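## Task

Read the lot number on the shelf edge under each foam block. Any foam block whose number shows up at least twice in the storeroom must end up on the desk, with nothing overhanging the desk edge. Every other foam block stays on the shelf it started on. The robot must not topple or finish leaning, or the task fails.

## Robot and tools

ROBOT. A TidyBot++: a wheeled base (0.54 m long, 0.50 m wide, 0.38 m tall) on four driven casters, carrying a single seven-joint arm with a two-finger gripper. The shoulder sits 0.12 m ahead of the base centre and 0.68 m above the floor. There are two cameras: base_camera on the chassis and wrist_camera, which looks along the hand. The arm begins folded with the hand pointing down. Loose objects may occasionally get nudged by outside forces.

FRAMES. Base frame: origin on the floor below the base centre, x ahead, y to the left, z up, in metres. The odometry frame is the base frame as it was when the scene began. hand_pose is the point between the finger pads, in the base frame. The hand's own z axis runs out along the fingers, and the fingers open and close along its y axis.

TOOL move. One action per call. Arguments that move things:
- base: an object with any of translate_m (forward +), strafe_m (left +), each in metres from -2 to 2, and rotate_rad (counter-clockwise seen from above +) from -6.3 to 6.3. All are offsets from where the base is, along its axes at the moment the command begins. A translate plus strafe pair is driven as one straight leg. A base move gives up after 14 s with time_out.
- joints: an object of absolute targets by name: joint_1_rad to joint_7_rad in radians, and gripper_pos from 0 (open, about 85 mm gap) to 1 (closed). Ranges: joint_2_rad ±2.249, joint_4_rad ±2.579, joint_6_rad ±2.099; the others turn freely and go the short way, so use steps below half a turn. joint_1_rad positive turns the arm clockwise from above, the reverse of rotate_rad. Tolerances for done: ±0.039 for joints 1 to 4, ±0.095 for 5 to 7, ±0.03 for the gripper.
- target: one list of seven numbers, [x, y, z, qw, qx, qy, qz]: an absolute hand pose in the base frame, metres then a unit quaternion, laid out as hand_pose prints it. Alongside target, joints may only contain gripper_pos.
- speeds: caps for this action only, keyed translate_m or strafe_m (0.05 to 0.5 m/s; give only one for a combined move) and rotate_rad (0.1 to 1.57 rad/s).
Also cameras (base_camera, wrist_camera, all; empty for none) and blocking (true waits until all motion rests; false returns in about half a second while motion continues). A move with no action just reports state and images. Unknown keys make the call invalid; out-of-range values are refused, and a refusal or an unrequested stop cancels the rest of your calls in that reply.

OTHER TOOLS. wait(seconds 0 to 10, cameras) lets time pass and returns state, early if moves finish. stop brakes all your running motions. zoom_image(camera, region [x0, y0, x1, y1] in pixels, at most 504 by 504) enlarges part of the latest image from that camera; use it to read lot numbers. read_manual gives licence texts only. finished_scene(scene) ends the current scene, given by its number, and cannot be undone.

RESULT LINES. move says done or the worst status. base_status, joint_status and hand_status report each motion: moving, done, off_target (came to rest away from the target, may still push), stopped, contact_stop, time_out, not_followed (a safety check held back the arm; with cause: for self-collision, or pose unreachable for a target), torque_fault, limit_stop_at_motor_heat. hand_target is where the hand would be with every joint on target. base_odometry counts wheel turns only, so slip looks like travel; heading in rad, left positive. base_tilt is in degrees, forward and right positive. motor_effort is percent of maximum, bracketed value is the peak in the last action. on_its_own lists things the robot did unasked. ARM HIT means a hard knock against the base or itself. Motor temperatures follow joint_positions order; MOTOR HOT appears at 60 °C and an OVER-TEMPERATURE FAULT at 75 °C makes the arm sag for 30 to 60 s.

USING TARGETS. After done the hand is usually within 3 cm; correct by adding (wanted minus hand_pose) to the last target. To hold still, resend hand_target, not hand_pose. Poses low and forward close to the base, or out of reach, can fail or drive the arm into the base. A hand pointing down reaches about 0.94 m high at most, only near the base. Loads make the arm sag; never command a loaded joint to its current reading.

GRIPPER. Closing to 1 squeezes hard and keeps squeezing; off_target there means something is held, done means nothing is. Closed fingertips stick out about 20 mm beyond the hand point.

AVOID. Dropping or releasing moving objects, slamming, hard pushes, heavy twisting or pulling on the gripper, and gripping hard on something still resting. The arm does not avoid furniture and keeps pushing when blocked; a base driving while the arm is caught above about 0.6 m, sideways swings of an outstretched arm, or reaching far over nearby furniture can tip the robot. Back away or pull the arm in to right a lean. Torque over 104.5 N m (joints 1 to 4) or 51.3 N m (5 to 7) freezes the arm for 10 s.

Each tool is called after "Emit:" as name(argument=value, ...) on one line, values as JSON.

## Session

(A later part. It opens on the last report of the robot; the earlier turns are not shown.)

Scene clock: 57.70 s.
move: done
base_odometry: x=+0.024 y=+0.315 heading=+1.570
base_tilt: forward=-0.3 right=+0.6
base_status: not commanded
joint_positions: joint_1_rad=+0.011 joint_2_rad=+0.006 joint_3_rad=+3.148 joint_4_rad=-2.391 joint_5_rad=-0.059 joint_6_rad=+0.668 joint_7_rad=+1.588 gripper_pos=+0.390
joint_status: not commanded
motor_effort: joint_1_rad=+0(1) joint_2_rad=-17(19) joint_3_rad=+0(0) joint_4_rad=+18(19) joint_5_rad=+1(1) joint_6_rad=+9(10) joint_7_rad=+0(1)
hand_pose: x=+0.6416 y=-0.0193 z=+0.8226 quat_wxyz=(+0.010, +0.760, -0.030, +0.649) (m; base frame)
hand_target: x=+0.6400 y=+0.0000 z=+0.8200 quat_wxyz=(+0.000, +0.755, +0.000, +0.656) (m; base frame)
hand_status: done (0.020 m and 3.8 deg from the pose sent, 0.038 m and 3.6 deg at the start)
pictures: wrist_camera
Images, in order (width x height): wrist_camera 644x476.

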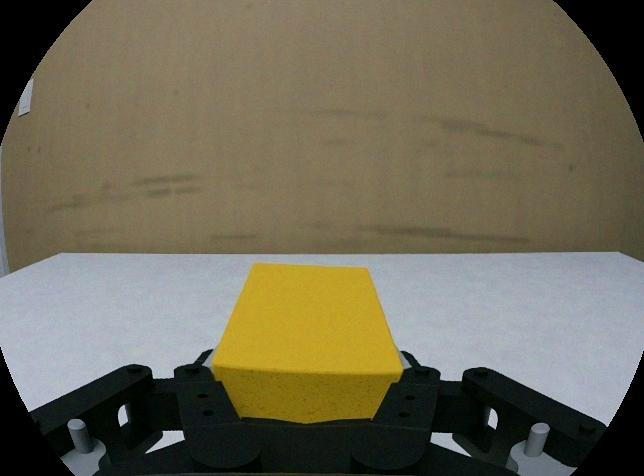

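Emit:
move(target=[0.64,0,0.79,0,0.745,0,0.667], cameras=["wrist_camera"])

Emit:
move(target=[0.64,0,0.775,0,0.745,0,0.667], cameras=["wrist_camera"])

Emit:
move(target=[0.64,0,0.765,0,0.745,0,0.667], cameras=["wrist_camera"])

Scene clock: 59.77 s.
move: done
base_odometry: x=+0.024 y=+0.315 heading=+1.570
base_tilt: forward=-0.3 right=+0.6
base_status: not commanded
joint_positions: joint_1_rad=+0.011 joint_2_rad=+0.123 joint_3_rad=+3.148 joint_4_rad=-2.468 joint_5_rad=-0.059 joint_6_rad=+0.891 joint_7_rad=+1.588 gripper_pos=+0.390
joint_status: not commanded
motor_effort: joint_1_rad=+0(1) joint_2_rad=-19(20) joint_3_rad=+0(0) joint_4_rad=+14(18) joint_5_rad=+1(1) joint_6_rad=+10(10) joint_7_rad=+0(1)
hand_pose: x=+0.6431 y=-0.0221 z=+0.7911 quat_wxyz=(+0.017, +0.751, -0.029, +0.659) (m; base frame)
hand_target: x=+0.6400 y=+0.0000 z=+0.7900 quat_wxyz=(+0.000, +0.745, +0.000, +0.667) (m; base frame)
hand_status: done (0.022 m and 4.0 deg from the pose sent, 0.038 m and 4.5 deg at the start)
pictures: wrist_camera
Images, in order (width x height): wrist_camera 644x476.

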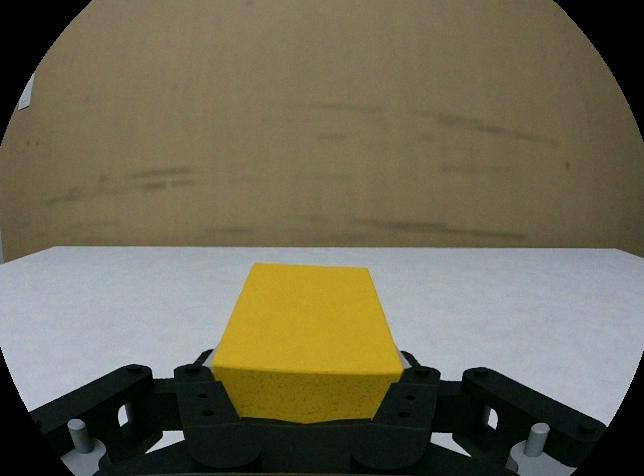

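Scene clock: 60.83 s.
move: done
base_odometry: x=+0.024 y=+0.315 heading=+1.570
base_tilt: forward=-0.3 right=+0.6
base_status: not commanded
joint_positions: joint_1_rad=+0.011 joint_2_rad=+0.173 joint_3_rad=+3.148 joint_4_rad=-2.494 joint_5_rad=-0.059 joint_6_rad=+0.975 joint_7_rad=+1.588 gripper_pos=+0.390
joint_status: not commanded
motor_effort: joint_1_rad=-1(1) joint_2_rad=-19(21) joint_3_rad=+0(0) joint_4_rad=+14(15) joint_5_rad=+1(1) joint_6_rad=+9(10) joint_7_rad=+0(0)
hand_pose: x=+0.6437 y=-0.0230 z=+0.7789 quat_wxyz=(+0.019, +0.748, -0.029, +0.663) (m; base frame)
hand_target: x=+0.6400 y=+0.0000 z=+0.7750 quat_wxyz=(+0.000, +0.745, +0.000, +0.667) (m; base frame)
hand_status: done (0.024 m and 4.0 deg from the pose sent, 0.028 m and 4.0 deg at the start)
pictures: wrist_camera
Images, in order (width x height): wrist_camera 644x476.

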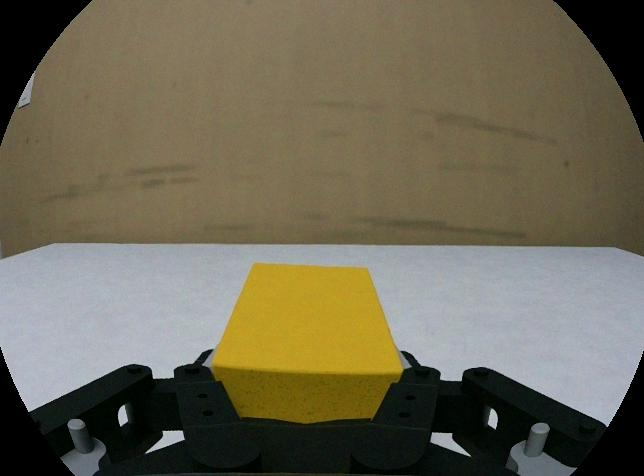

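Scene clock: 61.57 s.
move: done
base_odometry: x=+0.024 y=+0.315 heading=+1.570
base_tilt: forward=-0.3 right=+0.6
base_status: not commanded
joint_positions: joint_1_rad=+0.011 joint_2_rad=+0.210 joint_3_rad=+3.148 joint_4_rad=-2.509 joint_5_rad=-0.059 joint_6_rad=+1.031 joint_7_rad=+1.588 gripper_pos=+0.390
joint_status: not commanded
motor_effort: joint_1_rad=-1(1) joint_2_rad=-19(21) joint_3_rad=+0(0) joint_4_rad=+12(14) joint_5_rad=+1(1) joint_6_rad=+8(10) joint_7_rad=+0(1)
hand_pose: x=+0.6440 y=-0.0236 z=+0.7700 quat_wxyz=(+0.021, +0.747, -0.028, +0.664) (m; base frame)
hand_target: x=+0.6400 y=+0.0000 z=+0.7650 quat_wxyz=(+0.000, +0.745, +0.000, +0.667) (m; base frame)
hand_status: done (0.024 m and 4.0 deg from the pose sent, 0.027 m and 4.0 deg at the start)
pictures: wrist_camera
Images, in order (width x height): wrist_camera 644x476.

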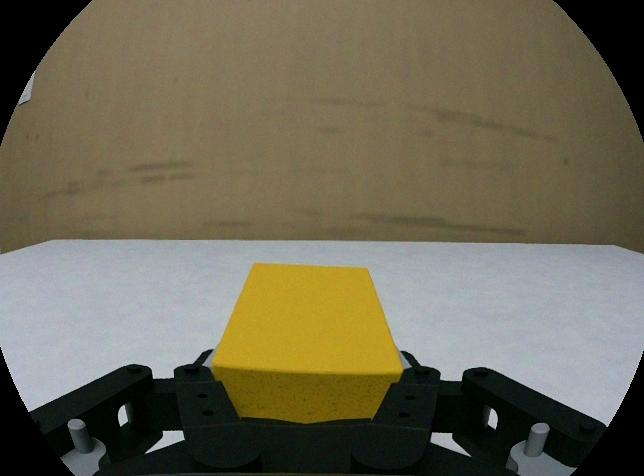

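Emit:
move(target=[0.68,0,0.755,0,0.745,0,0.667])

Emit:
move(target=[0.68,0,0.745,0,0.745,0,0.667])

Emit:
move(target=[0.68,0,0.735,0,0.745,0,0.667], cameras=["wrist_camera"])

Scene clock: 62.63 s.
move: done
base_odometry: x=+0.024 y=+0.315 heading=+1.570
base_tilt: forward=-0.3 right=+0.6
base_status: not commanded
joint_positions: joint_1_rad=+0.011 joint_2_rad=+0.294 joint_3_rad=+3.148 joint_4_rad=-2.444 joint_5_rad=-0.059 joint_6_rad=+1.036 joint_7_rad=+1.588 gripper_pos=+0.390
joint_status: not commanded
motor_effort: joint_1_rad=+0(1) joint_2_rad=-21(24) joint_3_rad=+0(0) joint_4_rad=+12(14) joint_5_rad=+1(1) joint_6_rad=+8(9) joint_7_rad=+0(1)
hand_pose: x=+0.6722 y=-0.0240 z=+0.7548 quat_wxyz=(+0.021, +0.751, -0.028, +0.659) (m; base frame)
hand_target: x=+0.6800 y=+0.0000 z=+0.7550 quat_wxyz=(+0.000, +0.745, +0.000, +0.667) (m; base frame)
hand_status: done (0.025 m and 4.2 deg from the pose sent, 0.046 m and 4.0 deg at the start)
pictures: none

Scene clock: 63.30 s.
move: done
base_odometry: x=+0.024 y=+0.315 heading=+1.570
base_tilt: forward=-0.3 right=+0.6
base_status: not commanded
joint_positions: joint_1_rad=+0.011 joint_2_rad=+0.320 joint_3_rad=+3.148 joint_4_rad=-2.444 joint_5_rad=-0.059 joint_6_rad=+1.085 joint_7_rad=+1.588 gripper_pos=+0.390
joint_status: not commanded
motor_effort: joint_1_rad=+0(1) joint_2_rad=-20(21) joint_3_rad=+0(0) joint_4_rad=+11(12) joint_5_rad=+1(1) joint_6_rad=+7(8) joint_7_rad=+0(1)
hand_pose: x=+0.6759 y=-0.0245 z=+0.7551 quat_wxyz=(+0.022, +0.744, -0.027, +0.667) (m; base frame)
hand_target: x=+0.6800 y=+0.0000 z=+0.7450 quat_wxyz=(+0.000, +0.745, +0.000, +0.667) (m; base frame)
hand_status: done (0.027 m and 4.1 deg from the pose sent, 0.027 m and 4.2 deg at the start)
pictures: none

Scene clock: 63.97 s.
move: off_target
base_odometry: x=+0.024 y=+0.315 heading=+1.570
base_tilt: forward=-0.3 right=+0.6
base_status: not commanded
joint_positions: joint_1_rad=+0.011 joint_2_rad=+0.348 joint_3_rad=+3.148 joint_4_rad=-2.444 joint_5_rad=-0.059 joint_6_rad=+1.137 joint_7_rad=+1.588 gripper_pos=+0.390
joint_status: not commanded
motor_effort: joint_1_rad=+0(1) joint_2_rad=-19(20) joint_3_rad=+0(0) joint_4_rad=+11(12) joint_5_rad=+1(1) joint_6_rad=+6(8) joint_7_rad=-1(1)
hand_pose: x=+0.6795 y=-0.0248 z=+0.7552 quat_wxyz=(+0.024, +0.736, -0.027, +0.676) (m; base frame)
hand_target: x=+0.6800 y=+0.0000 z=+0.7350 quat_wxyz=(+0.000, +0.745, +0.000, +0.667) (m; base frame)
hand_status: off_target (0.032 m and 4.3 deg from the pose sent, 0.032 m and 4.1 deg at the start)
pictures: wrist_camera
Images, in order (width x height): wrist_camera 644x476.

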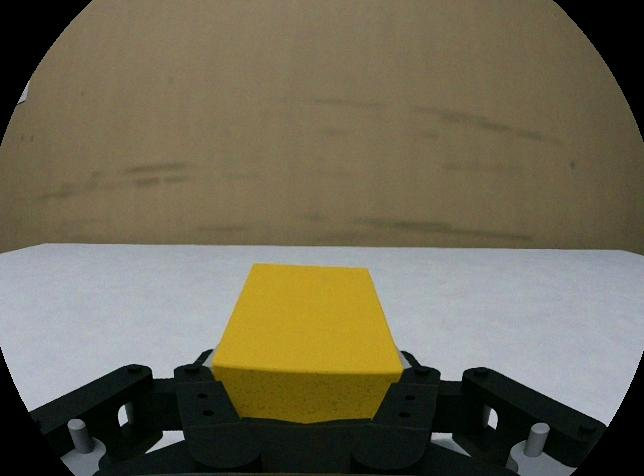

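Emit:
move(target=[0.68,0,0.747,0,0.745,0,0.667])

Emit:
move(joints={"gripper_pos":0.0})

Emit:
move(base={"translate_m":-0.35}, speeds={"translate_m":0.2}, cameras=["wrist_camera"])

Scene clock: 64.87 s.
move: done
base_odometry: x=+0.024 y=+0.315 heading=+1.570
base_tilt: forward=-0.3 right=+0.6
base_status: not commanded
joint_positions: joint_1_rad=+0.011 joint_2_rad=+0.343 joint_3_rad=+3.149 joint_4_rad=-2.443 joint_5_rad=-0.059 joint_6_rad=+1.127 joint_7_rad=+1.588 gripper_pos=+0.390
joint_status: not commanded
motor_effort: joint_1_rad=-1(1) joint_2_rad=-22(23) joint_3_rad=+0(0) joint_4_rad=+11(11) joint_5_rad=+1(1) joint_6_rad=+8(9) joint_7_rad=+0(1)
hand_pose: x=+0.6793 y=-0.0248 z=+0.7560 quat_wxyz=(+0.023, +0.737, -0.027, +0.675) (m; base frame)
hand_target: x=+0.6800 y=+0.0000 z=+0.7470 quat_wxyz=(+0.000, +0.745, +0.000, +0.667) (m; base frame)
hand_status: done (0.026 m and 4.3 deg from the pose sent, 0.026 m and 4.3 deg at the start)
pictures: none

Scene clock: 65.67 s.
move: done
base_odometry: x=+0.024 y=+0.315 heading=+1.570
base_tilt: forward=-0.3 right=+0.6
base_status: not commanded
joint_positions: joint_1_rad=+0.011 joint_2_rad=+0.343 joint_3_rad=+3.149 joint_4_rad=-2.443 joint_5_rad=-0.059 joint_6_rad=+1.127 joint_7_rad=+1.588 gripper_pos=+0.000
joint_status: all done
motor_effort: joint_1_rad=+0(1) joint_2_rad=-23(24) joint_3_rad=+0(0) joint_4_rad=+11(12) joint_5_rad=+1(1) joint_6_rad=+9(9) joint_7_rad=+0(1)
hand_pose: x=+0.6793 y=-0.0248 z=+0.7560 quat_wxyz=(+0.023, +0.737, -0.027, +0.675) (m; base frame)
hand_target: x=+0.6800 y=+0.0000 z=+0.7470 quat_wxyz=(+0.000, +0.745, +0.000, +0.667) (m; base frame)
hand_status: not commanded
pictures: none

Scene clock: 68.20 s.
move: done
base_odometry: x=+0.023 y=-0.036 heading=+1.569
base_tilt: forward=-0.3 right=+0.6
base_status: done
joint_positions: joint_1_rad=+0.010 joint_2_rad=+0.342 joint_3_rad=+3.148 joint_4_rad=-2.443 joint_5_rad=-0.057 joint_6_rad=+1.127 joint_7_rad=+1.588 gripper_pos=+0.000
joint_status: not commanded
motor_effort: joint_1_rad=+0(1) joint_2_rad=-23(26) joint_3_rad=+0(1) joint_4_rad=+10(13) joint_5_rad=+1(1) joint_6_rad=+9(10) joint_7_rad=-1(1)
hand_pose: x=+0.6793 y=-0.0236 z=+0.7560 quat_wxyz=(+0.023, +0.737, -0.026, +0.675) (m; base frame)
hand_target: x=+0.6800 y=+0.0000 z=+0.7470 quat_wxyz=(+0.000, +0.745, +0.000, +0.667) (m; base frame)
hand_status: not commanded
pictures: wrist_camera
Images, in order (width x height): wrist_camera 644x476.

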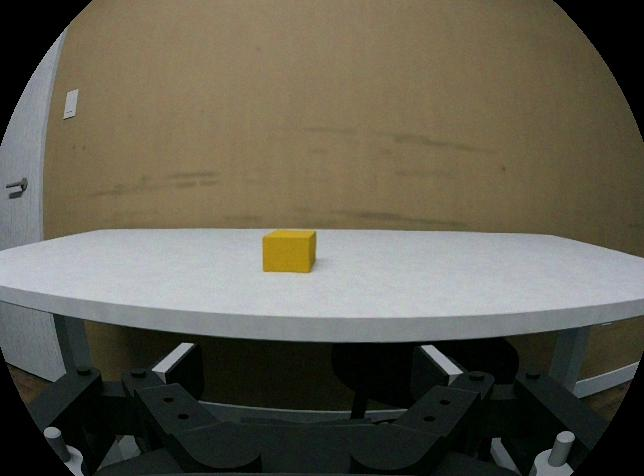

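Emit:
move(joints={"joint_1_rad":0.02,"joint_2_rad":-0.374,"joint_3_rad":3.14,"joint_4_rad":-2.52,"joint_5_rad":0,"joint_6_rad":0.45,"joint_7_rad":1.57})

Emit:
move(base={"rotate_rad":-1.57})

Emit:
move(base={"translate_m":0.7})

Emit:
move(joints={"joint_1_rad":1.2}, cameras=["all"])

Scene clock: 70.73 s.
move: done
base_odometry: x=+0.023 y=-0.036 heading=+1.569
base_tilt: forward=-0.3 right=+0.6
base_status: not commanded
joint_positions: joint_1_rad=+0.010 joint_2_rad=-0.364 joint_3_rad=+3.149 joint_4_rad=-2.489 joint_5_rad=-0.057 joint_6_rad=+0.500 joint_7_rad=+1.588 gripper_pos=+0.000
joint_status: all done
motor_effort: joint_1_rad=-1(2) joint_2_rad=-7(25) joint_3_rad=+0(1) joint_4_rad=+21(21) joint_5_rad=+1(2) joint_6_rad=+9(10) joint_7_rad=+0(1)
hand_pose: x=+0.5471 y=-0.0147 z=+0.8921 quat_wxyz=(+0.003, +0.726, -0.028, +0.687) (m; base frame)
hand_target: x=+0.5378 y=-0.0063 z=+0.8636 quat_wxyz=(+0.006, +0.750, -0.007, +0.661) (m; base frame)
hand_status: not commanded
pictures: none

Scene clock: 73.07 s.
move: done
base_odometry: x=+0.024 y=-0.036 heading=-0.001
base_tilt: forward=-0.3 right=+0.6
base_status: done
joint_positions: joint_1_rad=+0.011 joint_2_rad=-0.364 joint_3_rad=+3.148 joint_4_rad=-2.489 joint_5_rad=-0.057 joint_6_rad=+0.498 joint_7_rad=+1.588 gripper_pos=+0.000
joint_status: not commanded
motor_effort: joint_1_rad=-1(1) joint_2_rad=-6(8) joint_3_rad=+1(2) joint_4_rad=+20(21) joint_5_rad=+1(1) joint_6_rad=+9(9) joint_7_rad=+0(1)
hand_pose: x=+0.5470 y=-0.0148 z=+0.8914 quat_wxyz=(+0.003, +0.727, -0.028, +0.686) (m; base frame)
hand_target: x=+0.5378 y=-0.0063 z=+0.8636 quat_wxyz=(+0.006, +0.750, -0.007, +0.661) (m; base frame)
hand_status: not commanded
pictures: none

Scene clock: 75.83 s.
move: done
base_odometry: x=+0.724 y=-0.036 heading=-0.001
base_tilt: forward=-0.3 right=+0.6
base_status: done
joint_positions: joint_1_rad=+0.011 joint_2_rad=-0.369 joint_3_rad=+3.148 joint_4_rad=-2.492 joint_5_rad=-0.057 joint_6_rad=+0.495 joint_7_rad=+1.588 gripper_pos=+0.000
joint_status: not commanded
motor_effort: joint_1_rad=+0(1) joint_2_rad=-6(9) joint_3_rad=+0(1) joint_4_rad=+20(21) joint_5_rad=+1(1) joint_6_rad=+9(10) joint_7_rad=+0(1)
hand_pose: x=+0.5456 y=-0.0148 z=+0.8916 quat_wxyz=(+0.003, +0.727, -0.028, +0.686) (m; base frame)
hand_target: x=+0.5378 y=-0.0063 z=+0.8636 quat_wxyz=(+0.006, +0.750, -0.007, +0.661) (m; base frame)
hand_status: not commanded
pictures: none

Scene clock: 78.30 s.
move: done
base_odometry: x=+0.724 y=-0.036 heading=-0.001
base_tilt: forward=-0.3 right=+0.6
base_status: not commanded
joint_positions: joint_1_rad=+1.181 joint_2_rad=-0.369 joint_3_rad=+3.148 joint_4_rad=-2.492 joint_5_rad=-0.057 joint_6_rad=+0.495 joint_7_rad=+1.588 gripper_pos=+0.000
joint_status: all done
motor_effort: joint_1_rad=-1(2) joint_2_rad=-6(7) joint_3_rad=+0(1) joint_4_rad=+20(21) joint_5_rad=+1(1) joint_6_rad=+9(9) joint_7_rad=+0(1)
hand_pose: x=+0.2717 y=-0.3986 z=+0.8916 quat_wxyz=(+0.382, +0.590, -0.425, +0.570) (m; base frame)
hand_target: x=+0.2727 y=-0.3897 z=+0.8636 quat_wxyz=(+0.373, +0.619, -0.423, +0.546) (m; base frame)
hand_status: not commanded
pictures: base_camera, wrist_camera
Images, in order (width x height): base_camera 644x364, wrist_camera 644x476.

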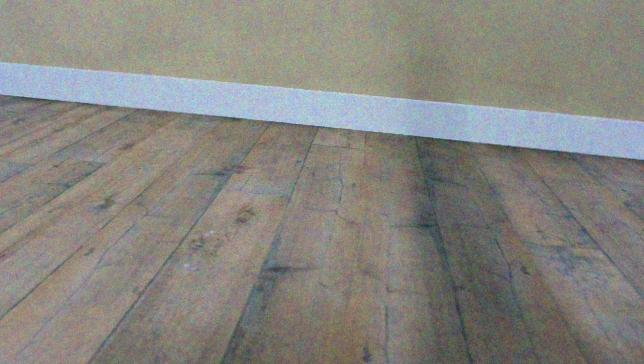

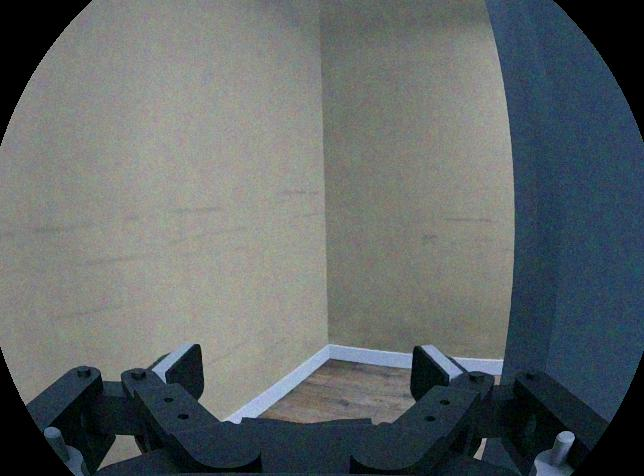

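Emit:
move(base={"translate_m":0.64}, joints={"joint_1_rad":1.57}, cameras=["all"])

Emit:
move(base={"strafe_m":-0.8}, cameras=["wrist_camera"])

Emit:
move(joints={"joint_1_rad":2.5}, cameras=["wrist_camera"])

Scene clock: 81.30 s.
move: done
base_odometry: x=+1.364 y=-0.037 heading=-0.002
base_tilt: forward=-0.4 right=+0.6
base_status: done
joint_positions: joint_1_rad=+1.552 joint_2_rad=-0.369 joint_3_rad=+3.147 joint_4_rad=-2.492 joint_5_rad=-0.057 joint_6_rad=+0.495 joint_7_rad=+1.588 gripper_pos=+0.000
joint_status: all done
motor_effort: joint_1_rad=+0(2) joint_2_rad=-7(7) joint_3_rad=+0(2) joint_4_rad=+20(21) joint_5_rad=+1(2) joint_6_rad=+9(9) joint_7_rad=+0(1)
hand_pose: x=+0.1176 y=-0.4268 z=+0.8915 quat_wxyz=(+0.480, +0.502, -0.526, +0.490) (m; base frame)
hand_target: x=+0.1214 y=-0.4189 z=+0.8636 quat_wxyz=(+0.467, +0.531, -0.530, +0.468) (m; base frame)
hand_status: not commanded
pictures: base_camera, wrist_camera
Images, in order (width x height): base_camera 644x364, wrist_camera 644x476.

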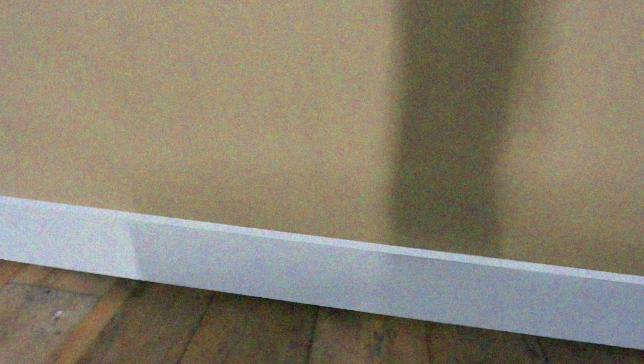

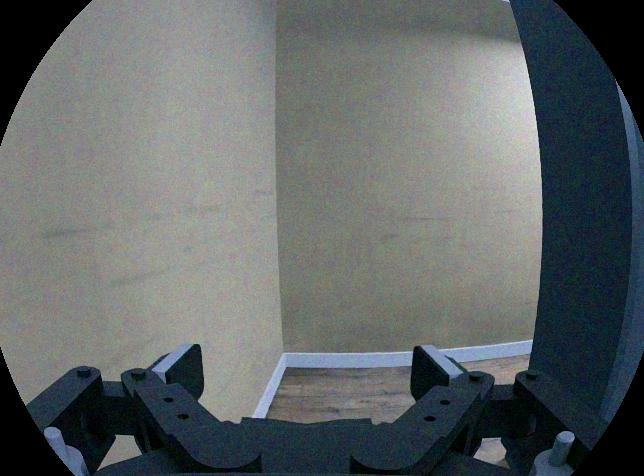

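Scene clock: 84.30 s.
move: done
base_odometry: x=+1.362 y=-0.837 heading=-0.002
base_tilt: forward=-0.3 right=+0.6
base_status: done
joint_positions: joint_1_rad=+1.552 joint_2_rad=-0.371 joint_3_rad=+3.147 joint_4_rad=-2.493 joint_5_rad=-0.057 joint_6_rad=+0.494 joint_7_rad=+1.588 gripper_pos=+0.000
joint_status: not commanded
motor_effort: joint_1_rad=+0(1) joint_2_rad=-6(9) joint_3_rad=+0(1) joint_4_rad=+21(21) joint_5_rad=+1(1) joint_6_rad=+9(10) joint_7_rad=+0(1)
hand_pose: x=+0.1174 y=-0.4261 z=+0.8915 quat_wxyz=(+0.480, +0.502, -0.526, +0.490) (m; base frame)
hand_target: x=+0.1214 y=-0.4189 z=+0.8636 quat_wxyz=(+0.467, +0.531, -0.530, +0.468) (m; base frame)
hand_status: not commanded
pictures: wrist_camera
Images, in order (width x height): wrist_camera 644x476.

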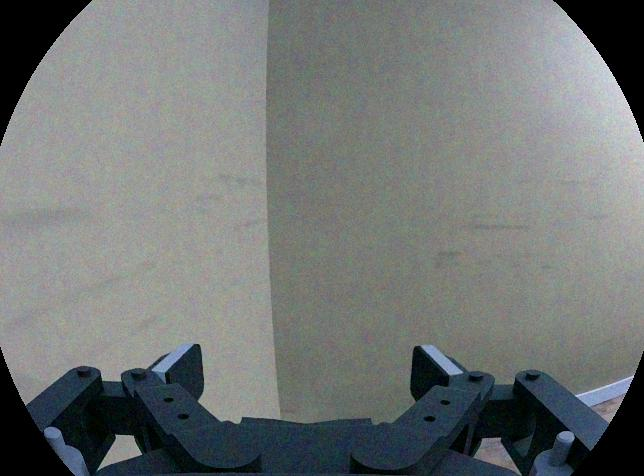

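Scene clock: 86.50 s.
move: done
base_odometry: x=+1.362 y=-0.837 heading=-0.002
base_tilt: forward=-0.4 right=+0.6
base_status: not commanded
joint_positions: joint_1_rad=+2.481 joint_2_rad=-0.371 joint_3_rad=+3.147 joint_4_rad=-2.493 joint_5_rad=-0.057 joint_6_rad=+0.494 joint_7_rad=+1.588 gripper_pos=+0.000
joint_status: all done
motor_effort: joint_1_rad=-1(3) joint_2_rad=-7(7) joint_3_rad=+1(1) joint_4_rad=+20(21) joint_5_rad=+1(1) joint_6_rad=+9(10) joint_7_rad=+0(1)
hand_pose: x=-0.2234 y=-0.2537 z=+0.8915 quat_wxyz=(+0.649, +0.213, -0.695, +0.223) (m; base frame)
hand_target: x=-0.2153 y=-0.2524 z=+0.8636 quat_wxyz=(+0.628, +0.237, -0.712, +0.209) (m; base frame)
hand_status: not commanded
pictures: wrist_camera
Images, in order (width x height): wrist_camera 644x476.

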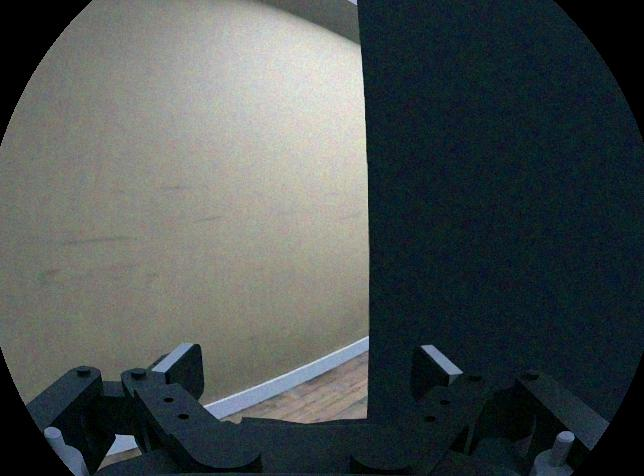

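Emit:
move(base={"strafe_m":-0.85}, cameras=["wrist_camera"])

Emit:
move(joints={"joint_1_rad":3.1}, cameras=["wrist_camera"])

Scene clock: 89.80 s.
move: done
base_odometry: x=+1.361 y=-1.687 heading=-0.001
base_tilt: forward=-0.4 right=+0.6
base_status: done
joint_positions: joint_1_rad=+2.483 joint_2_rad=-0.371 joint_3_rad=+3.147 joint_4_rad=-2.493 joint_5_rad=-0.057 joint_6_rad=+0.494 joint_7_rad=+1.588 gripper_pos=+0.000
joint_status: not commanded
motor_effort: joint_1_rad=+0(1) joint_2_rad=-6(8) joint_3_rad=+1(1) joint_4_rad=+20(21) joint_5_rad=+1(1) joint_6_rad=+9(10) joint_7_rad=+0(1)
hand_pose: x=-0.2237 y=-0.2532 z=+0.8916 quat_wxyz=(+0.649, +0.212, -0.695, +0.223) (m; base frame)
hand_target: x=-0.2153 y=-0.2524 z=+0.8636 quat_wxyz=(+0.628, +0.237, -0.712, +0.209) (m; base frame)
hand_status: not commanded
pictures: wrist_camera
Images, in order (width x height): wrist_camera 644x476.

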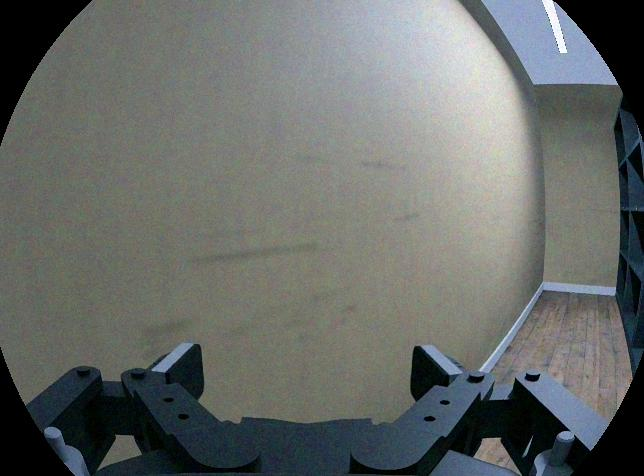

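Scene clock: 91.63 s.
move: done
base_odometry: x=+1.361 y=-1.687 heading=-0.001
base_tilt: forward=-0.3 right=+0.6
base_status: not commanded
joint_positions: joint_1_rad=+3.081 joint_2_rad=-0.371 joint_3_rad=+3.147 joint_4_rad=-2.493 joint_5_rad=-0.057 joint_6_rad=+0.494 joint_7_rad=+1.588 gripper_pos=+0.000
joint_status: all done
motor_effort: joint_1_rad=-1(2) joint_2_rad=-6(7) joint_3_rad=+0(1) joint_4_rad=+20(21) joint_5_rad=+1(1) joint_6_rad=+9(9) joint_7_rad=+0(1)
hand_pose: x=-0.3067 y=-0.0160 z=+0.8916 quat_wxyz=(+0.686, -0.002, -0.727, +0.021) (m; base frame)
hand_target: x=-0.2994 y=-0.0195 z=+0.8636 quat_wxyz=(+0.661, +0.016, -0.750, +0.014) (m; base frame)
hand_status: not commanded
pictures: wrist_camera
Images, in order (width x height): wrist_camera 644x476.

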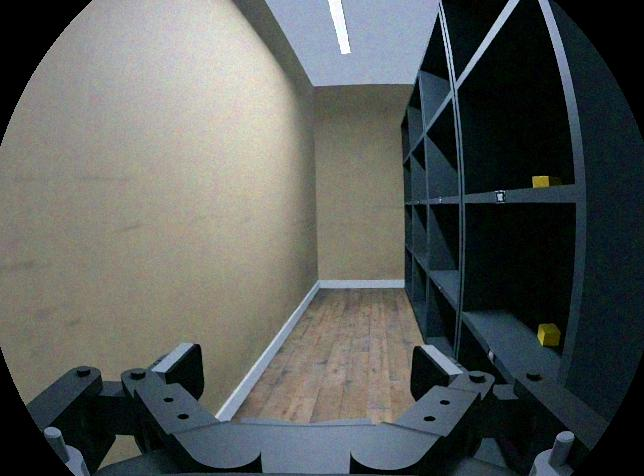

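Emit:
move(base={"translate_m":-0.95,"strafe_m":-0.2})

Emit:
move(joints={"joint_1_rad":4.71}, cameras=["wrist_camera"])

Emit:
move(base={"translate_m":-0.85}, cameras=["wrist_camera"])

Emit:
move(base={"translate_m":-0.85}, cameras=["wrist_camera"])

Scene clock: 95.47 s.
move: done
base_odometry: x=+0.411 y=-1.886 heading=-0.001
base_tilt: forward=-0.4 right=+0.6
base_status: done
joint_positions: joint_1_rad=+3.082 joint_2_rad=-0.373 joint_3_rad=+3.147 joint_4_rad=-2.493 joint_5_rad=-0.057 joint_6_rad=+0.494 joint_7_rad=+1.588 gripper_pos=+0.000
joint_status: not commanded
motor_effort: joint_1_rad=+0(1) joint_2_rad=-6(8) joint_3_rad=+0(1) joint_4_rad=+20(21) joint_5_rad=+1(1) joint_6_rad=+8(10) joint_7_rad=+0(1)
hand_pose: x=-0.3063 y=-0.0158 z=+0.8917 quat_wxyz=(+0.686, -0.002, -0.727, +0.021) (m; base frame)
hand_target: x=-0.2994 y=-0.0195 z=+0.8636 quat_wxyz=(+0.661, +0.016, -0.750, +0.014) (m; base frame)
hand_status: not commanded
pictures: none

Scene clock: 98.30 s.
move: done
base_odometry: x=+0.411 y=-1.886 heading=-0.001
base_tilt: forward=-0.4 right=+0.6
base_status: not commanded
joint_positions: joint_1_rad=+4.691 joint_2_rad=-0.373 joint_3_rad=+3.147 joint_4_rad=-2.493 joint_5_rad=-0.057 joint_6_rad=+0.494 joint_7_rad=+1.588 gripper_pos=+0.000
joint_status: all done
motor_effort: joint_1_rad=-1(2) joint_2_rad=-6(7) joint_3_rad=+0(1) joint_4_rad=+20(21) joint_5_rad=+1(1) joint_6_rad=+8(10) joint_7_rad=+0(1)
hand_pose: x=+0.1197 y=+0.4256 z=+0.8917 quat_wxyz=(+0.491, -0.525, -0.502, -0.480) (m; base frame)
hand_target: x=+0.1159 y=+0.4189 z=+0.8636 quat_wxyz=(+0.469, -0.529, -0.531, -0.467) (m; base frame)
hand_status: not commanded
pictures: wrist_camera
Images, in order (width x height): wrist_camera 644x476.

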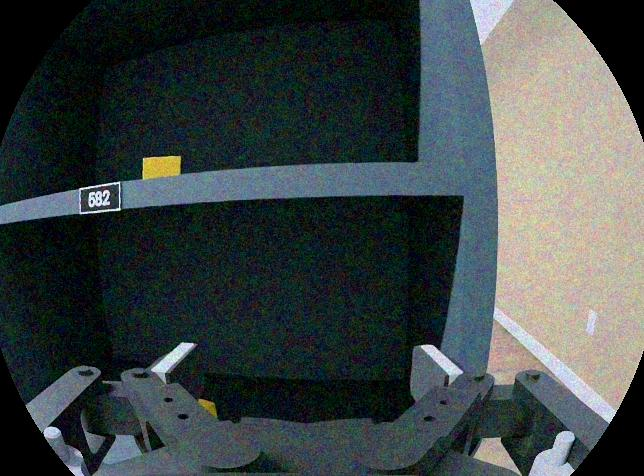

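Scene clock: 103.87 s.
move: time_out
base_odometry: x=-0.437 y=-1.885 heading=-0.003
base_tilt: forward=-0.4 right=+0.6
base_status: translate_m time_out (by the wheels' count: -0.848 of -0.850)
joint_positions: joint_1_rad=+4.695 joint_2_rad=-0.375 joint_3_rad=+3.144 joint_4_rad=-2.495 joint_5_rad=-0.057 joint_6_rad=+0.492 joint_7_rad=+1.588 gripper_pos=+0.000
joint_status: not commanded
motor_effort: joint_1_rad=+0(1) joint_2_rad=-6(9) joint_3_rad=+1(2) joint_4_rad=+20(22) joint_5_rad=+1(2) joint_6_rad=+9(10) joint_7_rad=+0(1)
hand_pose: x=+0.1197 y=+0.4248 z=+0.8913 quat_wxyz=(+0.490, -0.525, -0.503, -0.480) (m; base frame)
hand_target: x=+0.1159 y=+0.4189 z=+0.8636 quat_wxyz=(+0.469, -0.529, -0.531, -0.467) (m; base frame)
hand_status: not commanded
pictures: wrist_camera
Images, in order (width x height): wrist_camera 644x476.

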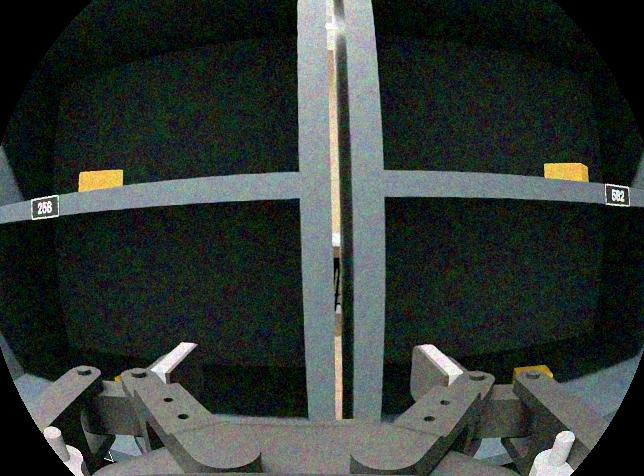

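not run: a stop that you did not command came earlier in this reply.

Emit:
move(base={"strafe_m":0.06}, joints={"joint_6_rad":-0.1}, cameras=["all"])

Emit:
move(joints={"joint_1_rad":4.2}, cameras=["wrist_camera"])

Emit:
move(joints={"joint_1_rad":5.2}, cameras=["wrist_camera"])

Scene clock: 105.40 s.
move: done
base_odometry: x=-0.437 y=-1.825 heading=-0.003
base_tilt: forward=-0.4 right=+0.6
base_status: done
joint_positions: joint_1_rad=+4.695 joint_2_rad=-0.373 joint_3_rad=+3.144 joint_4_rad=-2.499 joint_5_rad=-0.057 joint_6_rad=-0.052 joint_7_rad=+1.588 gripper_pos=+0.000
joint_status: all done
motor_effort: joint_1_rad=+0(1) joint_2_rad=-5(8) joint_3_rad=+0(1) joint_4_rad=+19(21) joint_5_rad=+1(1) joint_6_rad=+7(9) joint_7_rad=+0(1)
hand_pose: x=+0.1111 y=+0.3693 z=+0.7304 quat_wxyz=(+0.338, -0.634, -0.619, -0.317) (m; base frame)
hand_target: x=+0.1163 y=+0.3530 z=+0.7079 quat_wxyz=(+0.307, -0.636, -0.638, -0.306) (m; base frame)
hand_status: not commanded
pictures: base_camera, wrist_camera
Images, in order (width x height): base_camera 644x364, wrist_camera 644x476.

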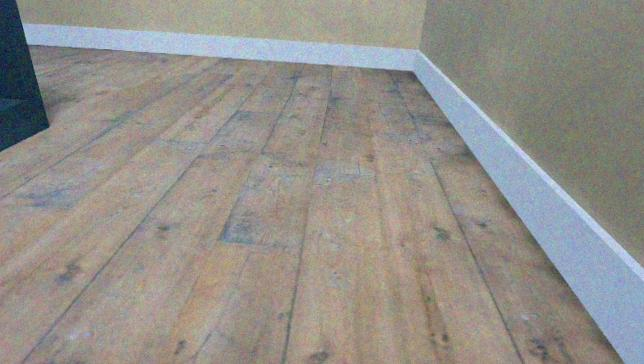

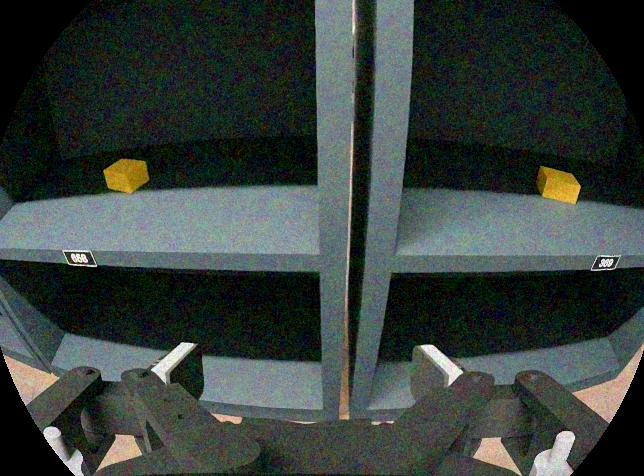

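Scene clock: 107.10 s.
move: done
base_odometry: x=-0.437 y=-1.825 heading=-0.003
base_tilt: forward=-0.3 right=+0.6
base_status: not commanded
joint_positions: joint_1_rad=+4.219 joint_2_rad=-0.373 joint_3_rad=+3.144 joint_4_rad=-2.499 joint_5_rad=-0.057 joint_6_rad=-0.052 joint_7_rad=+1.588 gripper_pos=+0.000
joint_status: all done
motor_effort: joint_1_rad=+0(1) joint_2_rad=-5(6) joint_3_rad=+1(1) joint_4_rad=+19(20) joint_5_rad=+1(1) joint_6_rad=+7(8) joint_7_rad=+0(1)
hand_pose: x=-0.0573 y=+0.3246 z=+0.7304 quat_wxyz=(+0.403, -0.470, -0.751, -0.229) (m; base frame)
hand_target: x=-0.0557 y=+0.3068 z=+0.7079 quat_wxyz=(+0.374, -0.455, -0.778, -0.218) (m; base frame)
hand_status: not commanded
pictures: wrist_camera
Images, in order (width x height): wrist_camera 644x476.

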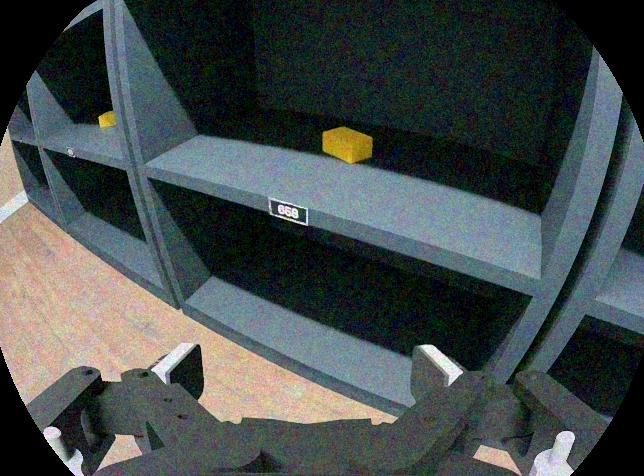

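Scene clock: 109.40 s.
move: done
base_odometry: x=-0.437 y=-1.825 heading=-0.003
base_tilt: forward=-0.4 right=+0.6
base_status: not commanded
joint_positions: joint_1_rad=+5.181 joint_2_rad=-0.373 joint_3_rad=+3.144 joint_4_rad=-2.499 joint_5_rad=-0.057 joint_6_rad=-0.052 joint_7_rad=+1.588 gripper_pos=+0.000
joint_status: all done
motor_effort: joint_1_rad=+0(2) joint_2_rad=-5(6) joint_3_rad=+1(1) joint_4_rad=+19(20) joint_5_rad=+1(1) joint_6_rad=+8(8) joint_7_rad=+0(1)
hand_pose: x=+0.2847 y=+0.3301 z=+0.7304 quat_wxyz=(+0.251, -0.764, -0.448, -0.389) (m; base frame)
hand_target: x=+0.2827 y=+0.3128 z=+0.7079 quat_wxyz=(+0.223, -0.772, -0.465, -0.371) (m; base frame)
hand_status: not commanded
pictures: wrist_camera
Images, in order (width x height): wrist_camera 644x476.

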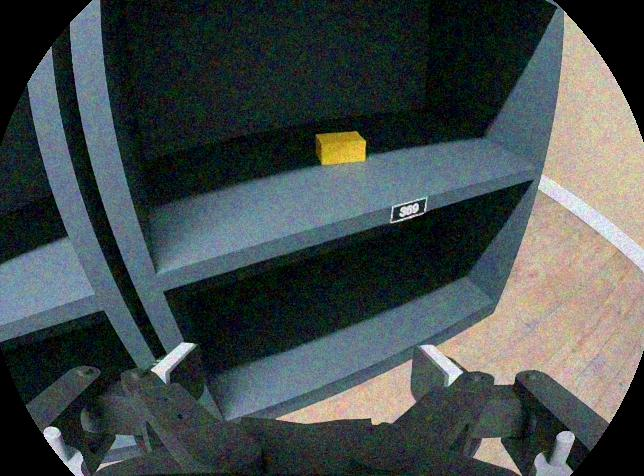

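Emit:
zoom_image(camera="wrist_camera", region=[370, 180, 450, 240])

Emit:
move(joints={"joint_1_rad":4.3}, cameras=["wrist_camera"])

Emit:
zoom_image(camera="wrist_camera", region=[220, 190, 300, 250])

Emit:
move(base={"translate_m":-0.5}, joints={"joint_6_rad":0.45,"joint_1_rad":4.71}, cameras=["wrist_camera"])

Emit:
zoom_image(camera="wrist_camera", region=[240, 160, 340, 230])

Emit:
move(base={"translate_m":-0.85}, cameras=["wrist_camera"])

Emit:
move(joints={"joint_6_rad":-0.1}, cameras=["wrist_camera"])

Scaled by 6.300.

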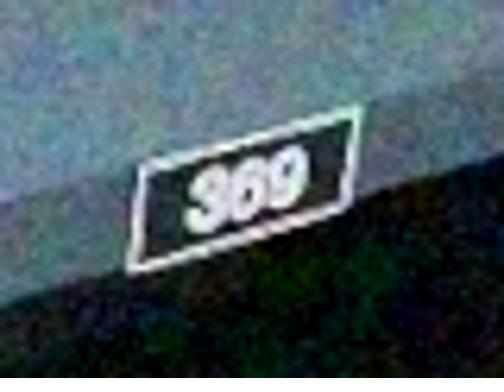

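Scene clock: 111.97 s.
move: done
base_odometry: x=-0.437 y=-1.825 heading=-0.003
base_tilt: forward=-0.4 right=+0.6
base_status: not commanded
joint_positions: joint_1_rad=+4.319 joint_2_rad=-0.373 joint_3_rad=+3.144 joint_4_rad=-2.499 joint_5_rad=-0.057 joint_6_rad=-0.052 joint_7_rad=+1.588 gripper_pos=+0.000
joint_status: all done
motor_effort: joint_1_rad=+0(2) joint_2_rad=-5(6) joint_3_rad=+1(1) joint_4_rad=+20(20) joint_5_rad=+1(1) joint_6_rad=+8(8) joint_7_rad=+0(1)
hand_pose: x=-0.0240 y=+0.3406 z=+0.7304 quat_wxyz=(+0.391, -0.507, -0.727, -0.249) (m; base frame)
hand_target: x=-0.0242 y=+0.3227 z=+0.7079 quat_wxyz=(+0.362, -0.493, -0.755, -0.237) (m; base frame)
hand_status: not commanded
pictures: wrist_camera
Images, in order (width x height): wrist_camera 644x476.

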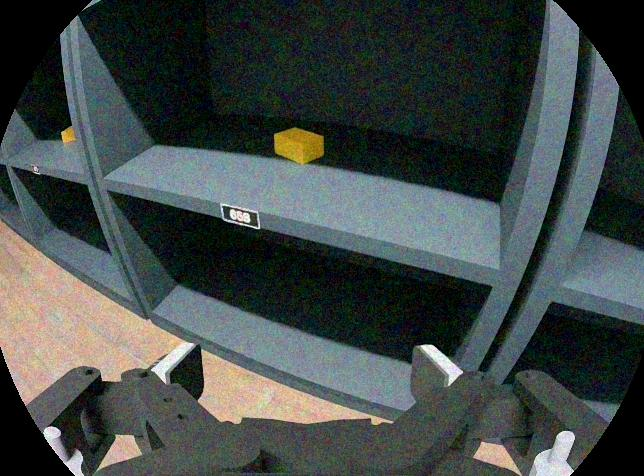

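Scaled by 6.300.

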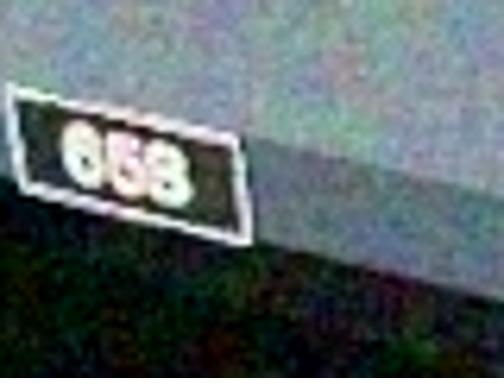

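Scene clock: 114.33 s.
move: done
base_odometry: x=-0.937 y=-1.823 heading=-0.003
base_tilt: forward=-0.4 right=+0.6
base_status: done
joint_positions: joint_1_rad=+4.691 joint_2_rad=-0.373 joint_3_rad=+3.144 joint_4_rad=-2.499 joint_5_rad=-0.057 joint_6_rad=+0.393 joint_7_rad=+1.588 gripper_pos=+0.000
joint_status: all done
motor_effort: joint_1_rad=+0(2) joint_2_rad=-6(7) joint_3_rad=+1(2) joint_4_rad=+20(21) joint_5_rad=+1(1) joint_6_rad=+9(9) joint_7_rad=+0(1)
hand_pose: x=+0.1162 y=+0.4209 z=+0.8576 quat_wxyz=(+0.465, -0.548, -0.529, -0.451) (m; base frame)
hand_target: x=+0.1159 y=+0.4189 z=+0.8636 quat_wxyz=(+0.469, -0.529, -0.531, -0.467) (m; base frame)
hand_status: not commanded
pictures: wrist_camera
Images, in order (width x height): wrist_camera 644x476.

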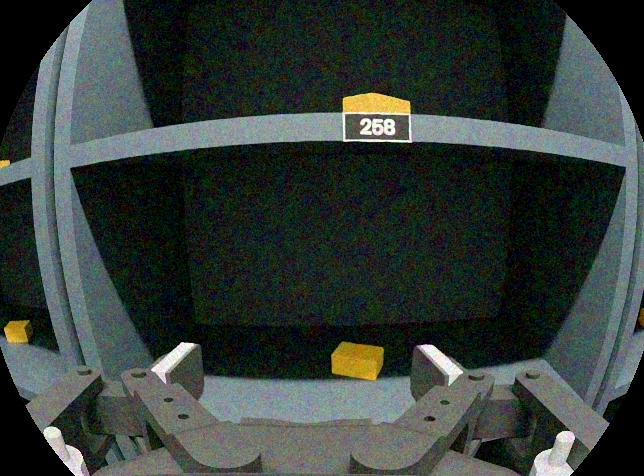

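Scaled by 5.040.

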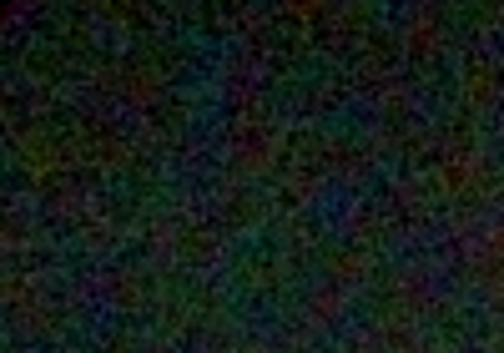

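Scene clock: 119.80 s.
move: time_out
base_odometry: x=-1.786 y=-1.820 heading=-0.005
base_tilt: forward=-0.4 right=+0.6
base_status: translate_m time_out (by the wheels' count: -0.848 of -0.850)
joint_positions: joint_1_rad=+4.694 joint_2_rad=-0.376 joint_3_rad=+3.143 joint_4_rad=-2.500 joint_5_rad=-0.057 joint_6_rad=+0.397 joint_7_rad=+1.588 gripper_pos=+0.000
joint_status: not commanded
motor_effort: joint_1_rad=+0(2) joint_2_rad=-6(13) joint_3_rad=+1(3) joint_4_rad=+20(22) joint_5_rad=+1(1) joint_6_rad=+8(9) joint_7_rad=+0(1)
hand_pose: x=+0.1175 y=+0.4205 z=+0.8596 quat_wxyz=(+0.466, -0.548, -0.527, -0.453) (m; base frame)
hand_target: x=+0.1159 y=+0.4189 z=+0.8636 quat_wxyz=(+0.469, -0.529, -0.531, -0.467) (m; base frame)
hand_status: not commanded
pictures: wrist_camera
Images, in order (width x height): wrist_camera 644x476.

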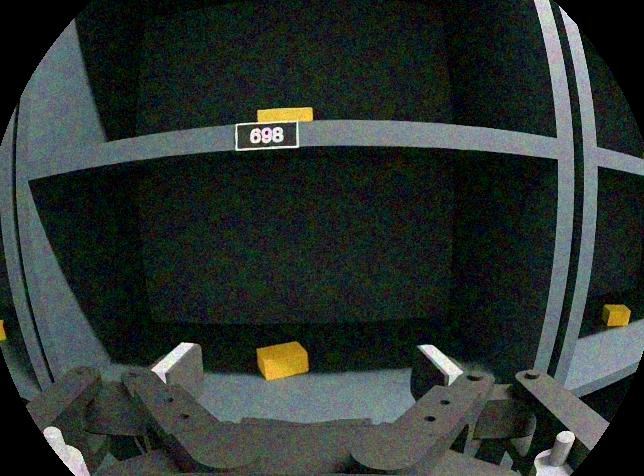

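not run: a stop that you did not command came earlier in this reply.

Emit:
move(joints={"joint_6_rad":-0.1}, cameras=["wrist_camera"])

Emit:
move(base={"translate_m":-0.7}, cameras=["wrist_camera"])

Emit:
move(joints={"joint_6_rad":0.45}, cameras=["wrist_camera"])

Scene clock: 121.50 s.
move: done
base_odometry: x=-1.786 y=-1.820 heading=-0.005
base_tilt: forward=-0.3 right=+0.6
base_status: not commanded
joint_positions: joint_1_rad=+4.694 joint_2_rad=-0.376 joint_3_rad=+3.143 joint_4_rad=-2.502 joint_5_rad=-0.057 joint_6_rad=-0.064 joint_7_rad=+1.588 gripper_pos=+0.000
joint_status: all done
motor_effort: joint_1_rad=+0(1) joint_2_rad=-5(6) joint_3_rad=+1(1) joint_4_rad=+19(21) joint_5_rad=+1(1) joint_6_rad=+7(9) joint_7_rad=+0(1)
hand_pose: x=+0.1104 y=+0.3660 z=+0.7267 quat_wxyz=(+0.334, -0.635, -0.622, -0.313) (m; base frame)
hand_target: x=+0.1163 y=+0.3530 z=+0.7079 quat_wxyz=(+0.307, -0.636, -0.638, -0.306) (m; base frame)
hand_status: not commanded
pictures: wrist_camera
Images, in order (width x height): wrist_camera 644x476.

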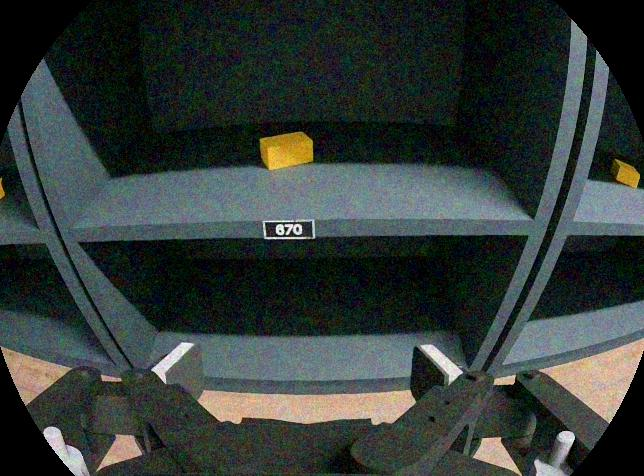

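Scene clock: 126.50 s.
move: time_out
base_odometry: x=-2.484 y=-1.817 heading=-0.006
base_tilt: forward=-0.3 right=+0.6
base_status: translate_m time_out (by the wheels' count: -0.698 of -0.700)
joint_positions: joint_1_rad=+4.694 joint_2_rad=-0.376 joint_3_rad=+3.143 joint_4_rad=-2.502 joint_5_rad=-0.057 joint_6_rad=-0.064 joint_7_rad=+1.588 gripper_pos=+0.000
joint_status: not commanded
motor_effort: joint_1_rad=-1(1) joint_2_rad=-5(7) joint_3_rad=+0(2) joint_4_rad=+19(20) joint_5_rad=+1(1) joint_6_rad=+7(8) joint_7_rad=+0(1)
hand_pose: x=+0.1105 y=+0.3660 z=+0.7267 quat_wxyz=(+0.334, -0.635, -0.622, -0.313) (m; base frame)
hand_target: x=+0.1163 y=+0.3530 z=+0.7079 quat_wxyz=(+0.307, -0.636, -0.638, -0.306) (m; base frame)
hand_status: not commanded
pictures: wrist_camera
Images, in order (width x height): wrist_camera 644x476.

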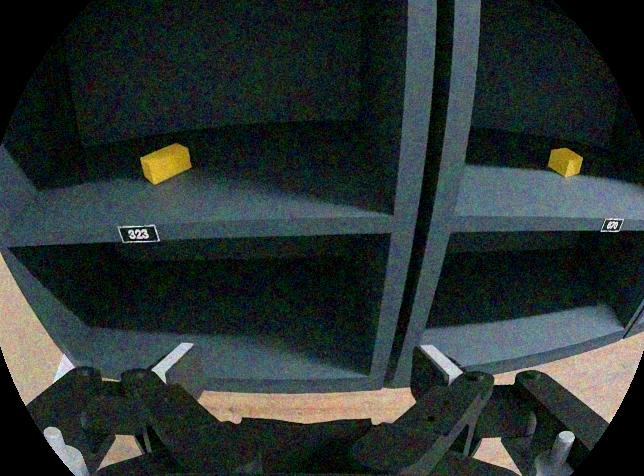

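not run: a stop that you did not command came earlier in this reply.

Emit:
move(joints={"joint_6_rad":0.45,"joint_1_rad":4.5}, cameras=["wrist_camera"])

Emit:
zoom_image(camera="wrist_camera", region=[130, 90, 290, 210])

Scene clock: 128.27 s.
move: done
base_odometry: x=-2.484 y=-1.817 heading=-0.006
base_tilt: forward=-0.4 right=+0.6
base_status: not commanded
joint_positions: joint_1_rad=+4.518 joint_2_rad=-0.376 joint_3_rad=+3.143 joint_4_rad=-2.502 joint_5_rad=-0.057 joint_6_rad=+0.392 joint_7_rad=+1.588 gripper_pos=+0.000
joint_status: all done
motor_effort: joint_1_rad=+0(2) joint_2_rad=-5(7) joint_3_rad=+1(1) joint_4_rad=+20(21) joint_5_rad=+1(1) joint_6_rad=+9(10) joint_7_rad=+0(1)
hand_pose: x=+0.0439 y=+0.4129 z=+0.8566 quat_wxyz=(+0.502, -0.501, -0.575, -0.408) (m; base frame)
hand_target: x=+0.0287 y=+0.4090 z=+0.8636 quat_wxyz=(+0.515, -0.471, -0.584, -0.415) (m; base frame)
hand_status: not commanded
pictures: wrist_camera
Images, in order (width x height): wrist_camera 644x476.

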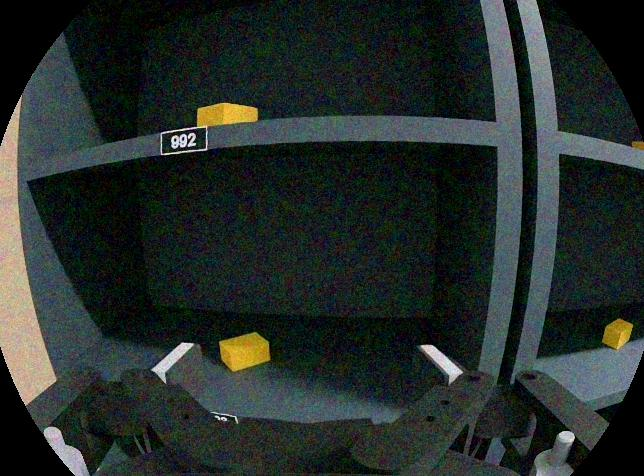

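Scaled by 3.150.

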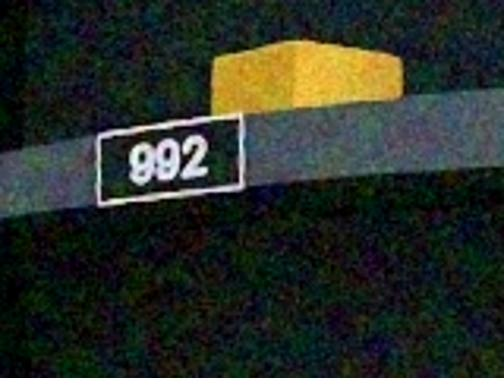

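Emit:
move(base={"translate_m":0.66})

Emit:
move(joints={"joint_1_rad":4.73,"joint_2_rad":-0.45,"joint_4_rad":-1.5,"joint_6_rad":-1.0}, cameras=["wrist_camera"])

Scene clock: 131.90 s.
move: done
base_odometry: x=-1.824 y=-1.821 heading=-0.005
base_tilt: forward=-0.3 right=+0.6
base_status: done
joint_positions: joint_1_rad=+4.515 joint_2_rad=-0.376 joint_3_rad=+3.142 joint_4_rad=-2.502 joint_5_rad=-0.057 joint_6_rad=+0.397 joint_7_rad=+1.588 gripper_pos=+0.000
joint_status: not commanded
motor_effort: joint_1_rad=+0(1) joint_2_rad=-6(8) joint_3_rad=+1(2) joint_4_rad=+20(21) joint_5_rad=+1(1) joint_6_rad=+9(9) joint_7_rad=+0(1)
hand_pose: x=+0.0421 y=+0.4128 z=+0.8580 quat_wxyz=(+0.504, -0.498, -0.575, -0.409) (m; base frame)
hand_target: x=+0.0287 y=+0.4090 z=+0.8636 quat_wxyz=(+0.515, -0.471, -0.584, -0.415) (m; base frame)
hand_status: not commanded
pictures: none

Scene clock: 134.63 s.
move: done
base_odometry: x=-1.824 y=-1.821 heading=-0.005
base_tilt: forward=-0.3 right=+0.6
base_status: not commanded
joint_positions: joint_1_rad=+4.710 joint_2_rad=-0.437 joint_3_rad=+3.142 joint_4_rad=-1.514 joint_5_rad=-0.057 joint_6_rad=-0.949 joint_7_rad=+1.588 gripper_pos=+0.000
joint_status: all done
motor_effort: joint_1_rad=-1(2) joint_2_rad=-4(10) joint_3_rad=+1(1) joint_4_rad=+20(24) joint_5_rad=+0(1) joint_6_rad=+8(10) joint_7_rad=+0(1)
hand_pose: x=+0.1027 y=+0.3779 z=+1.0756 quat_wxyz=(+0.392, -0.595, -0.604, -0.357) (m; base frame)
hand_target: x=+0.1233 y=+0.3659 z=+1.0736 quat_wxyz=(+0.364, -0.609, -0.599, -0.370) (m; base frame)
hand_status: not commanded
pictures: wrist_camera
Images, in order (width x height): wrist_camera 644x476.

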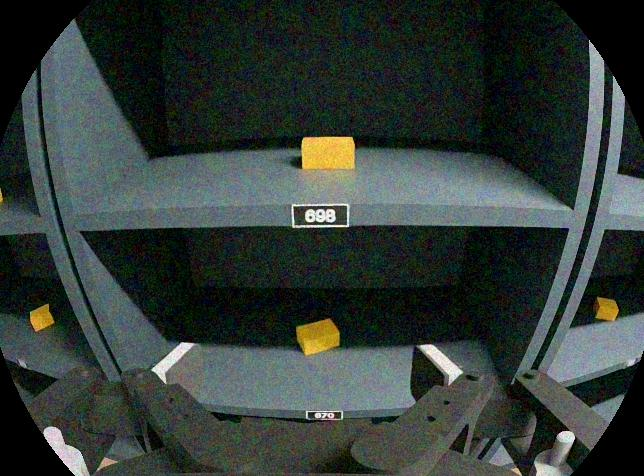

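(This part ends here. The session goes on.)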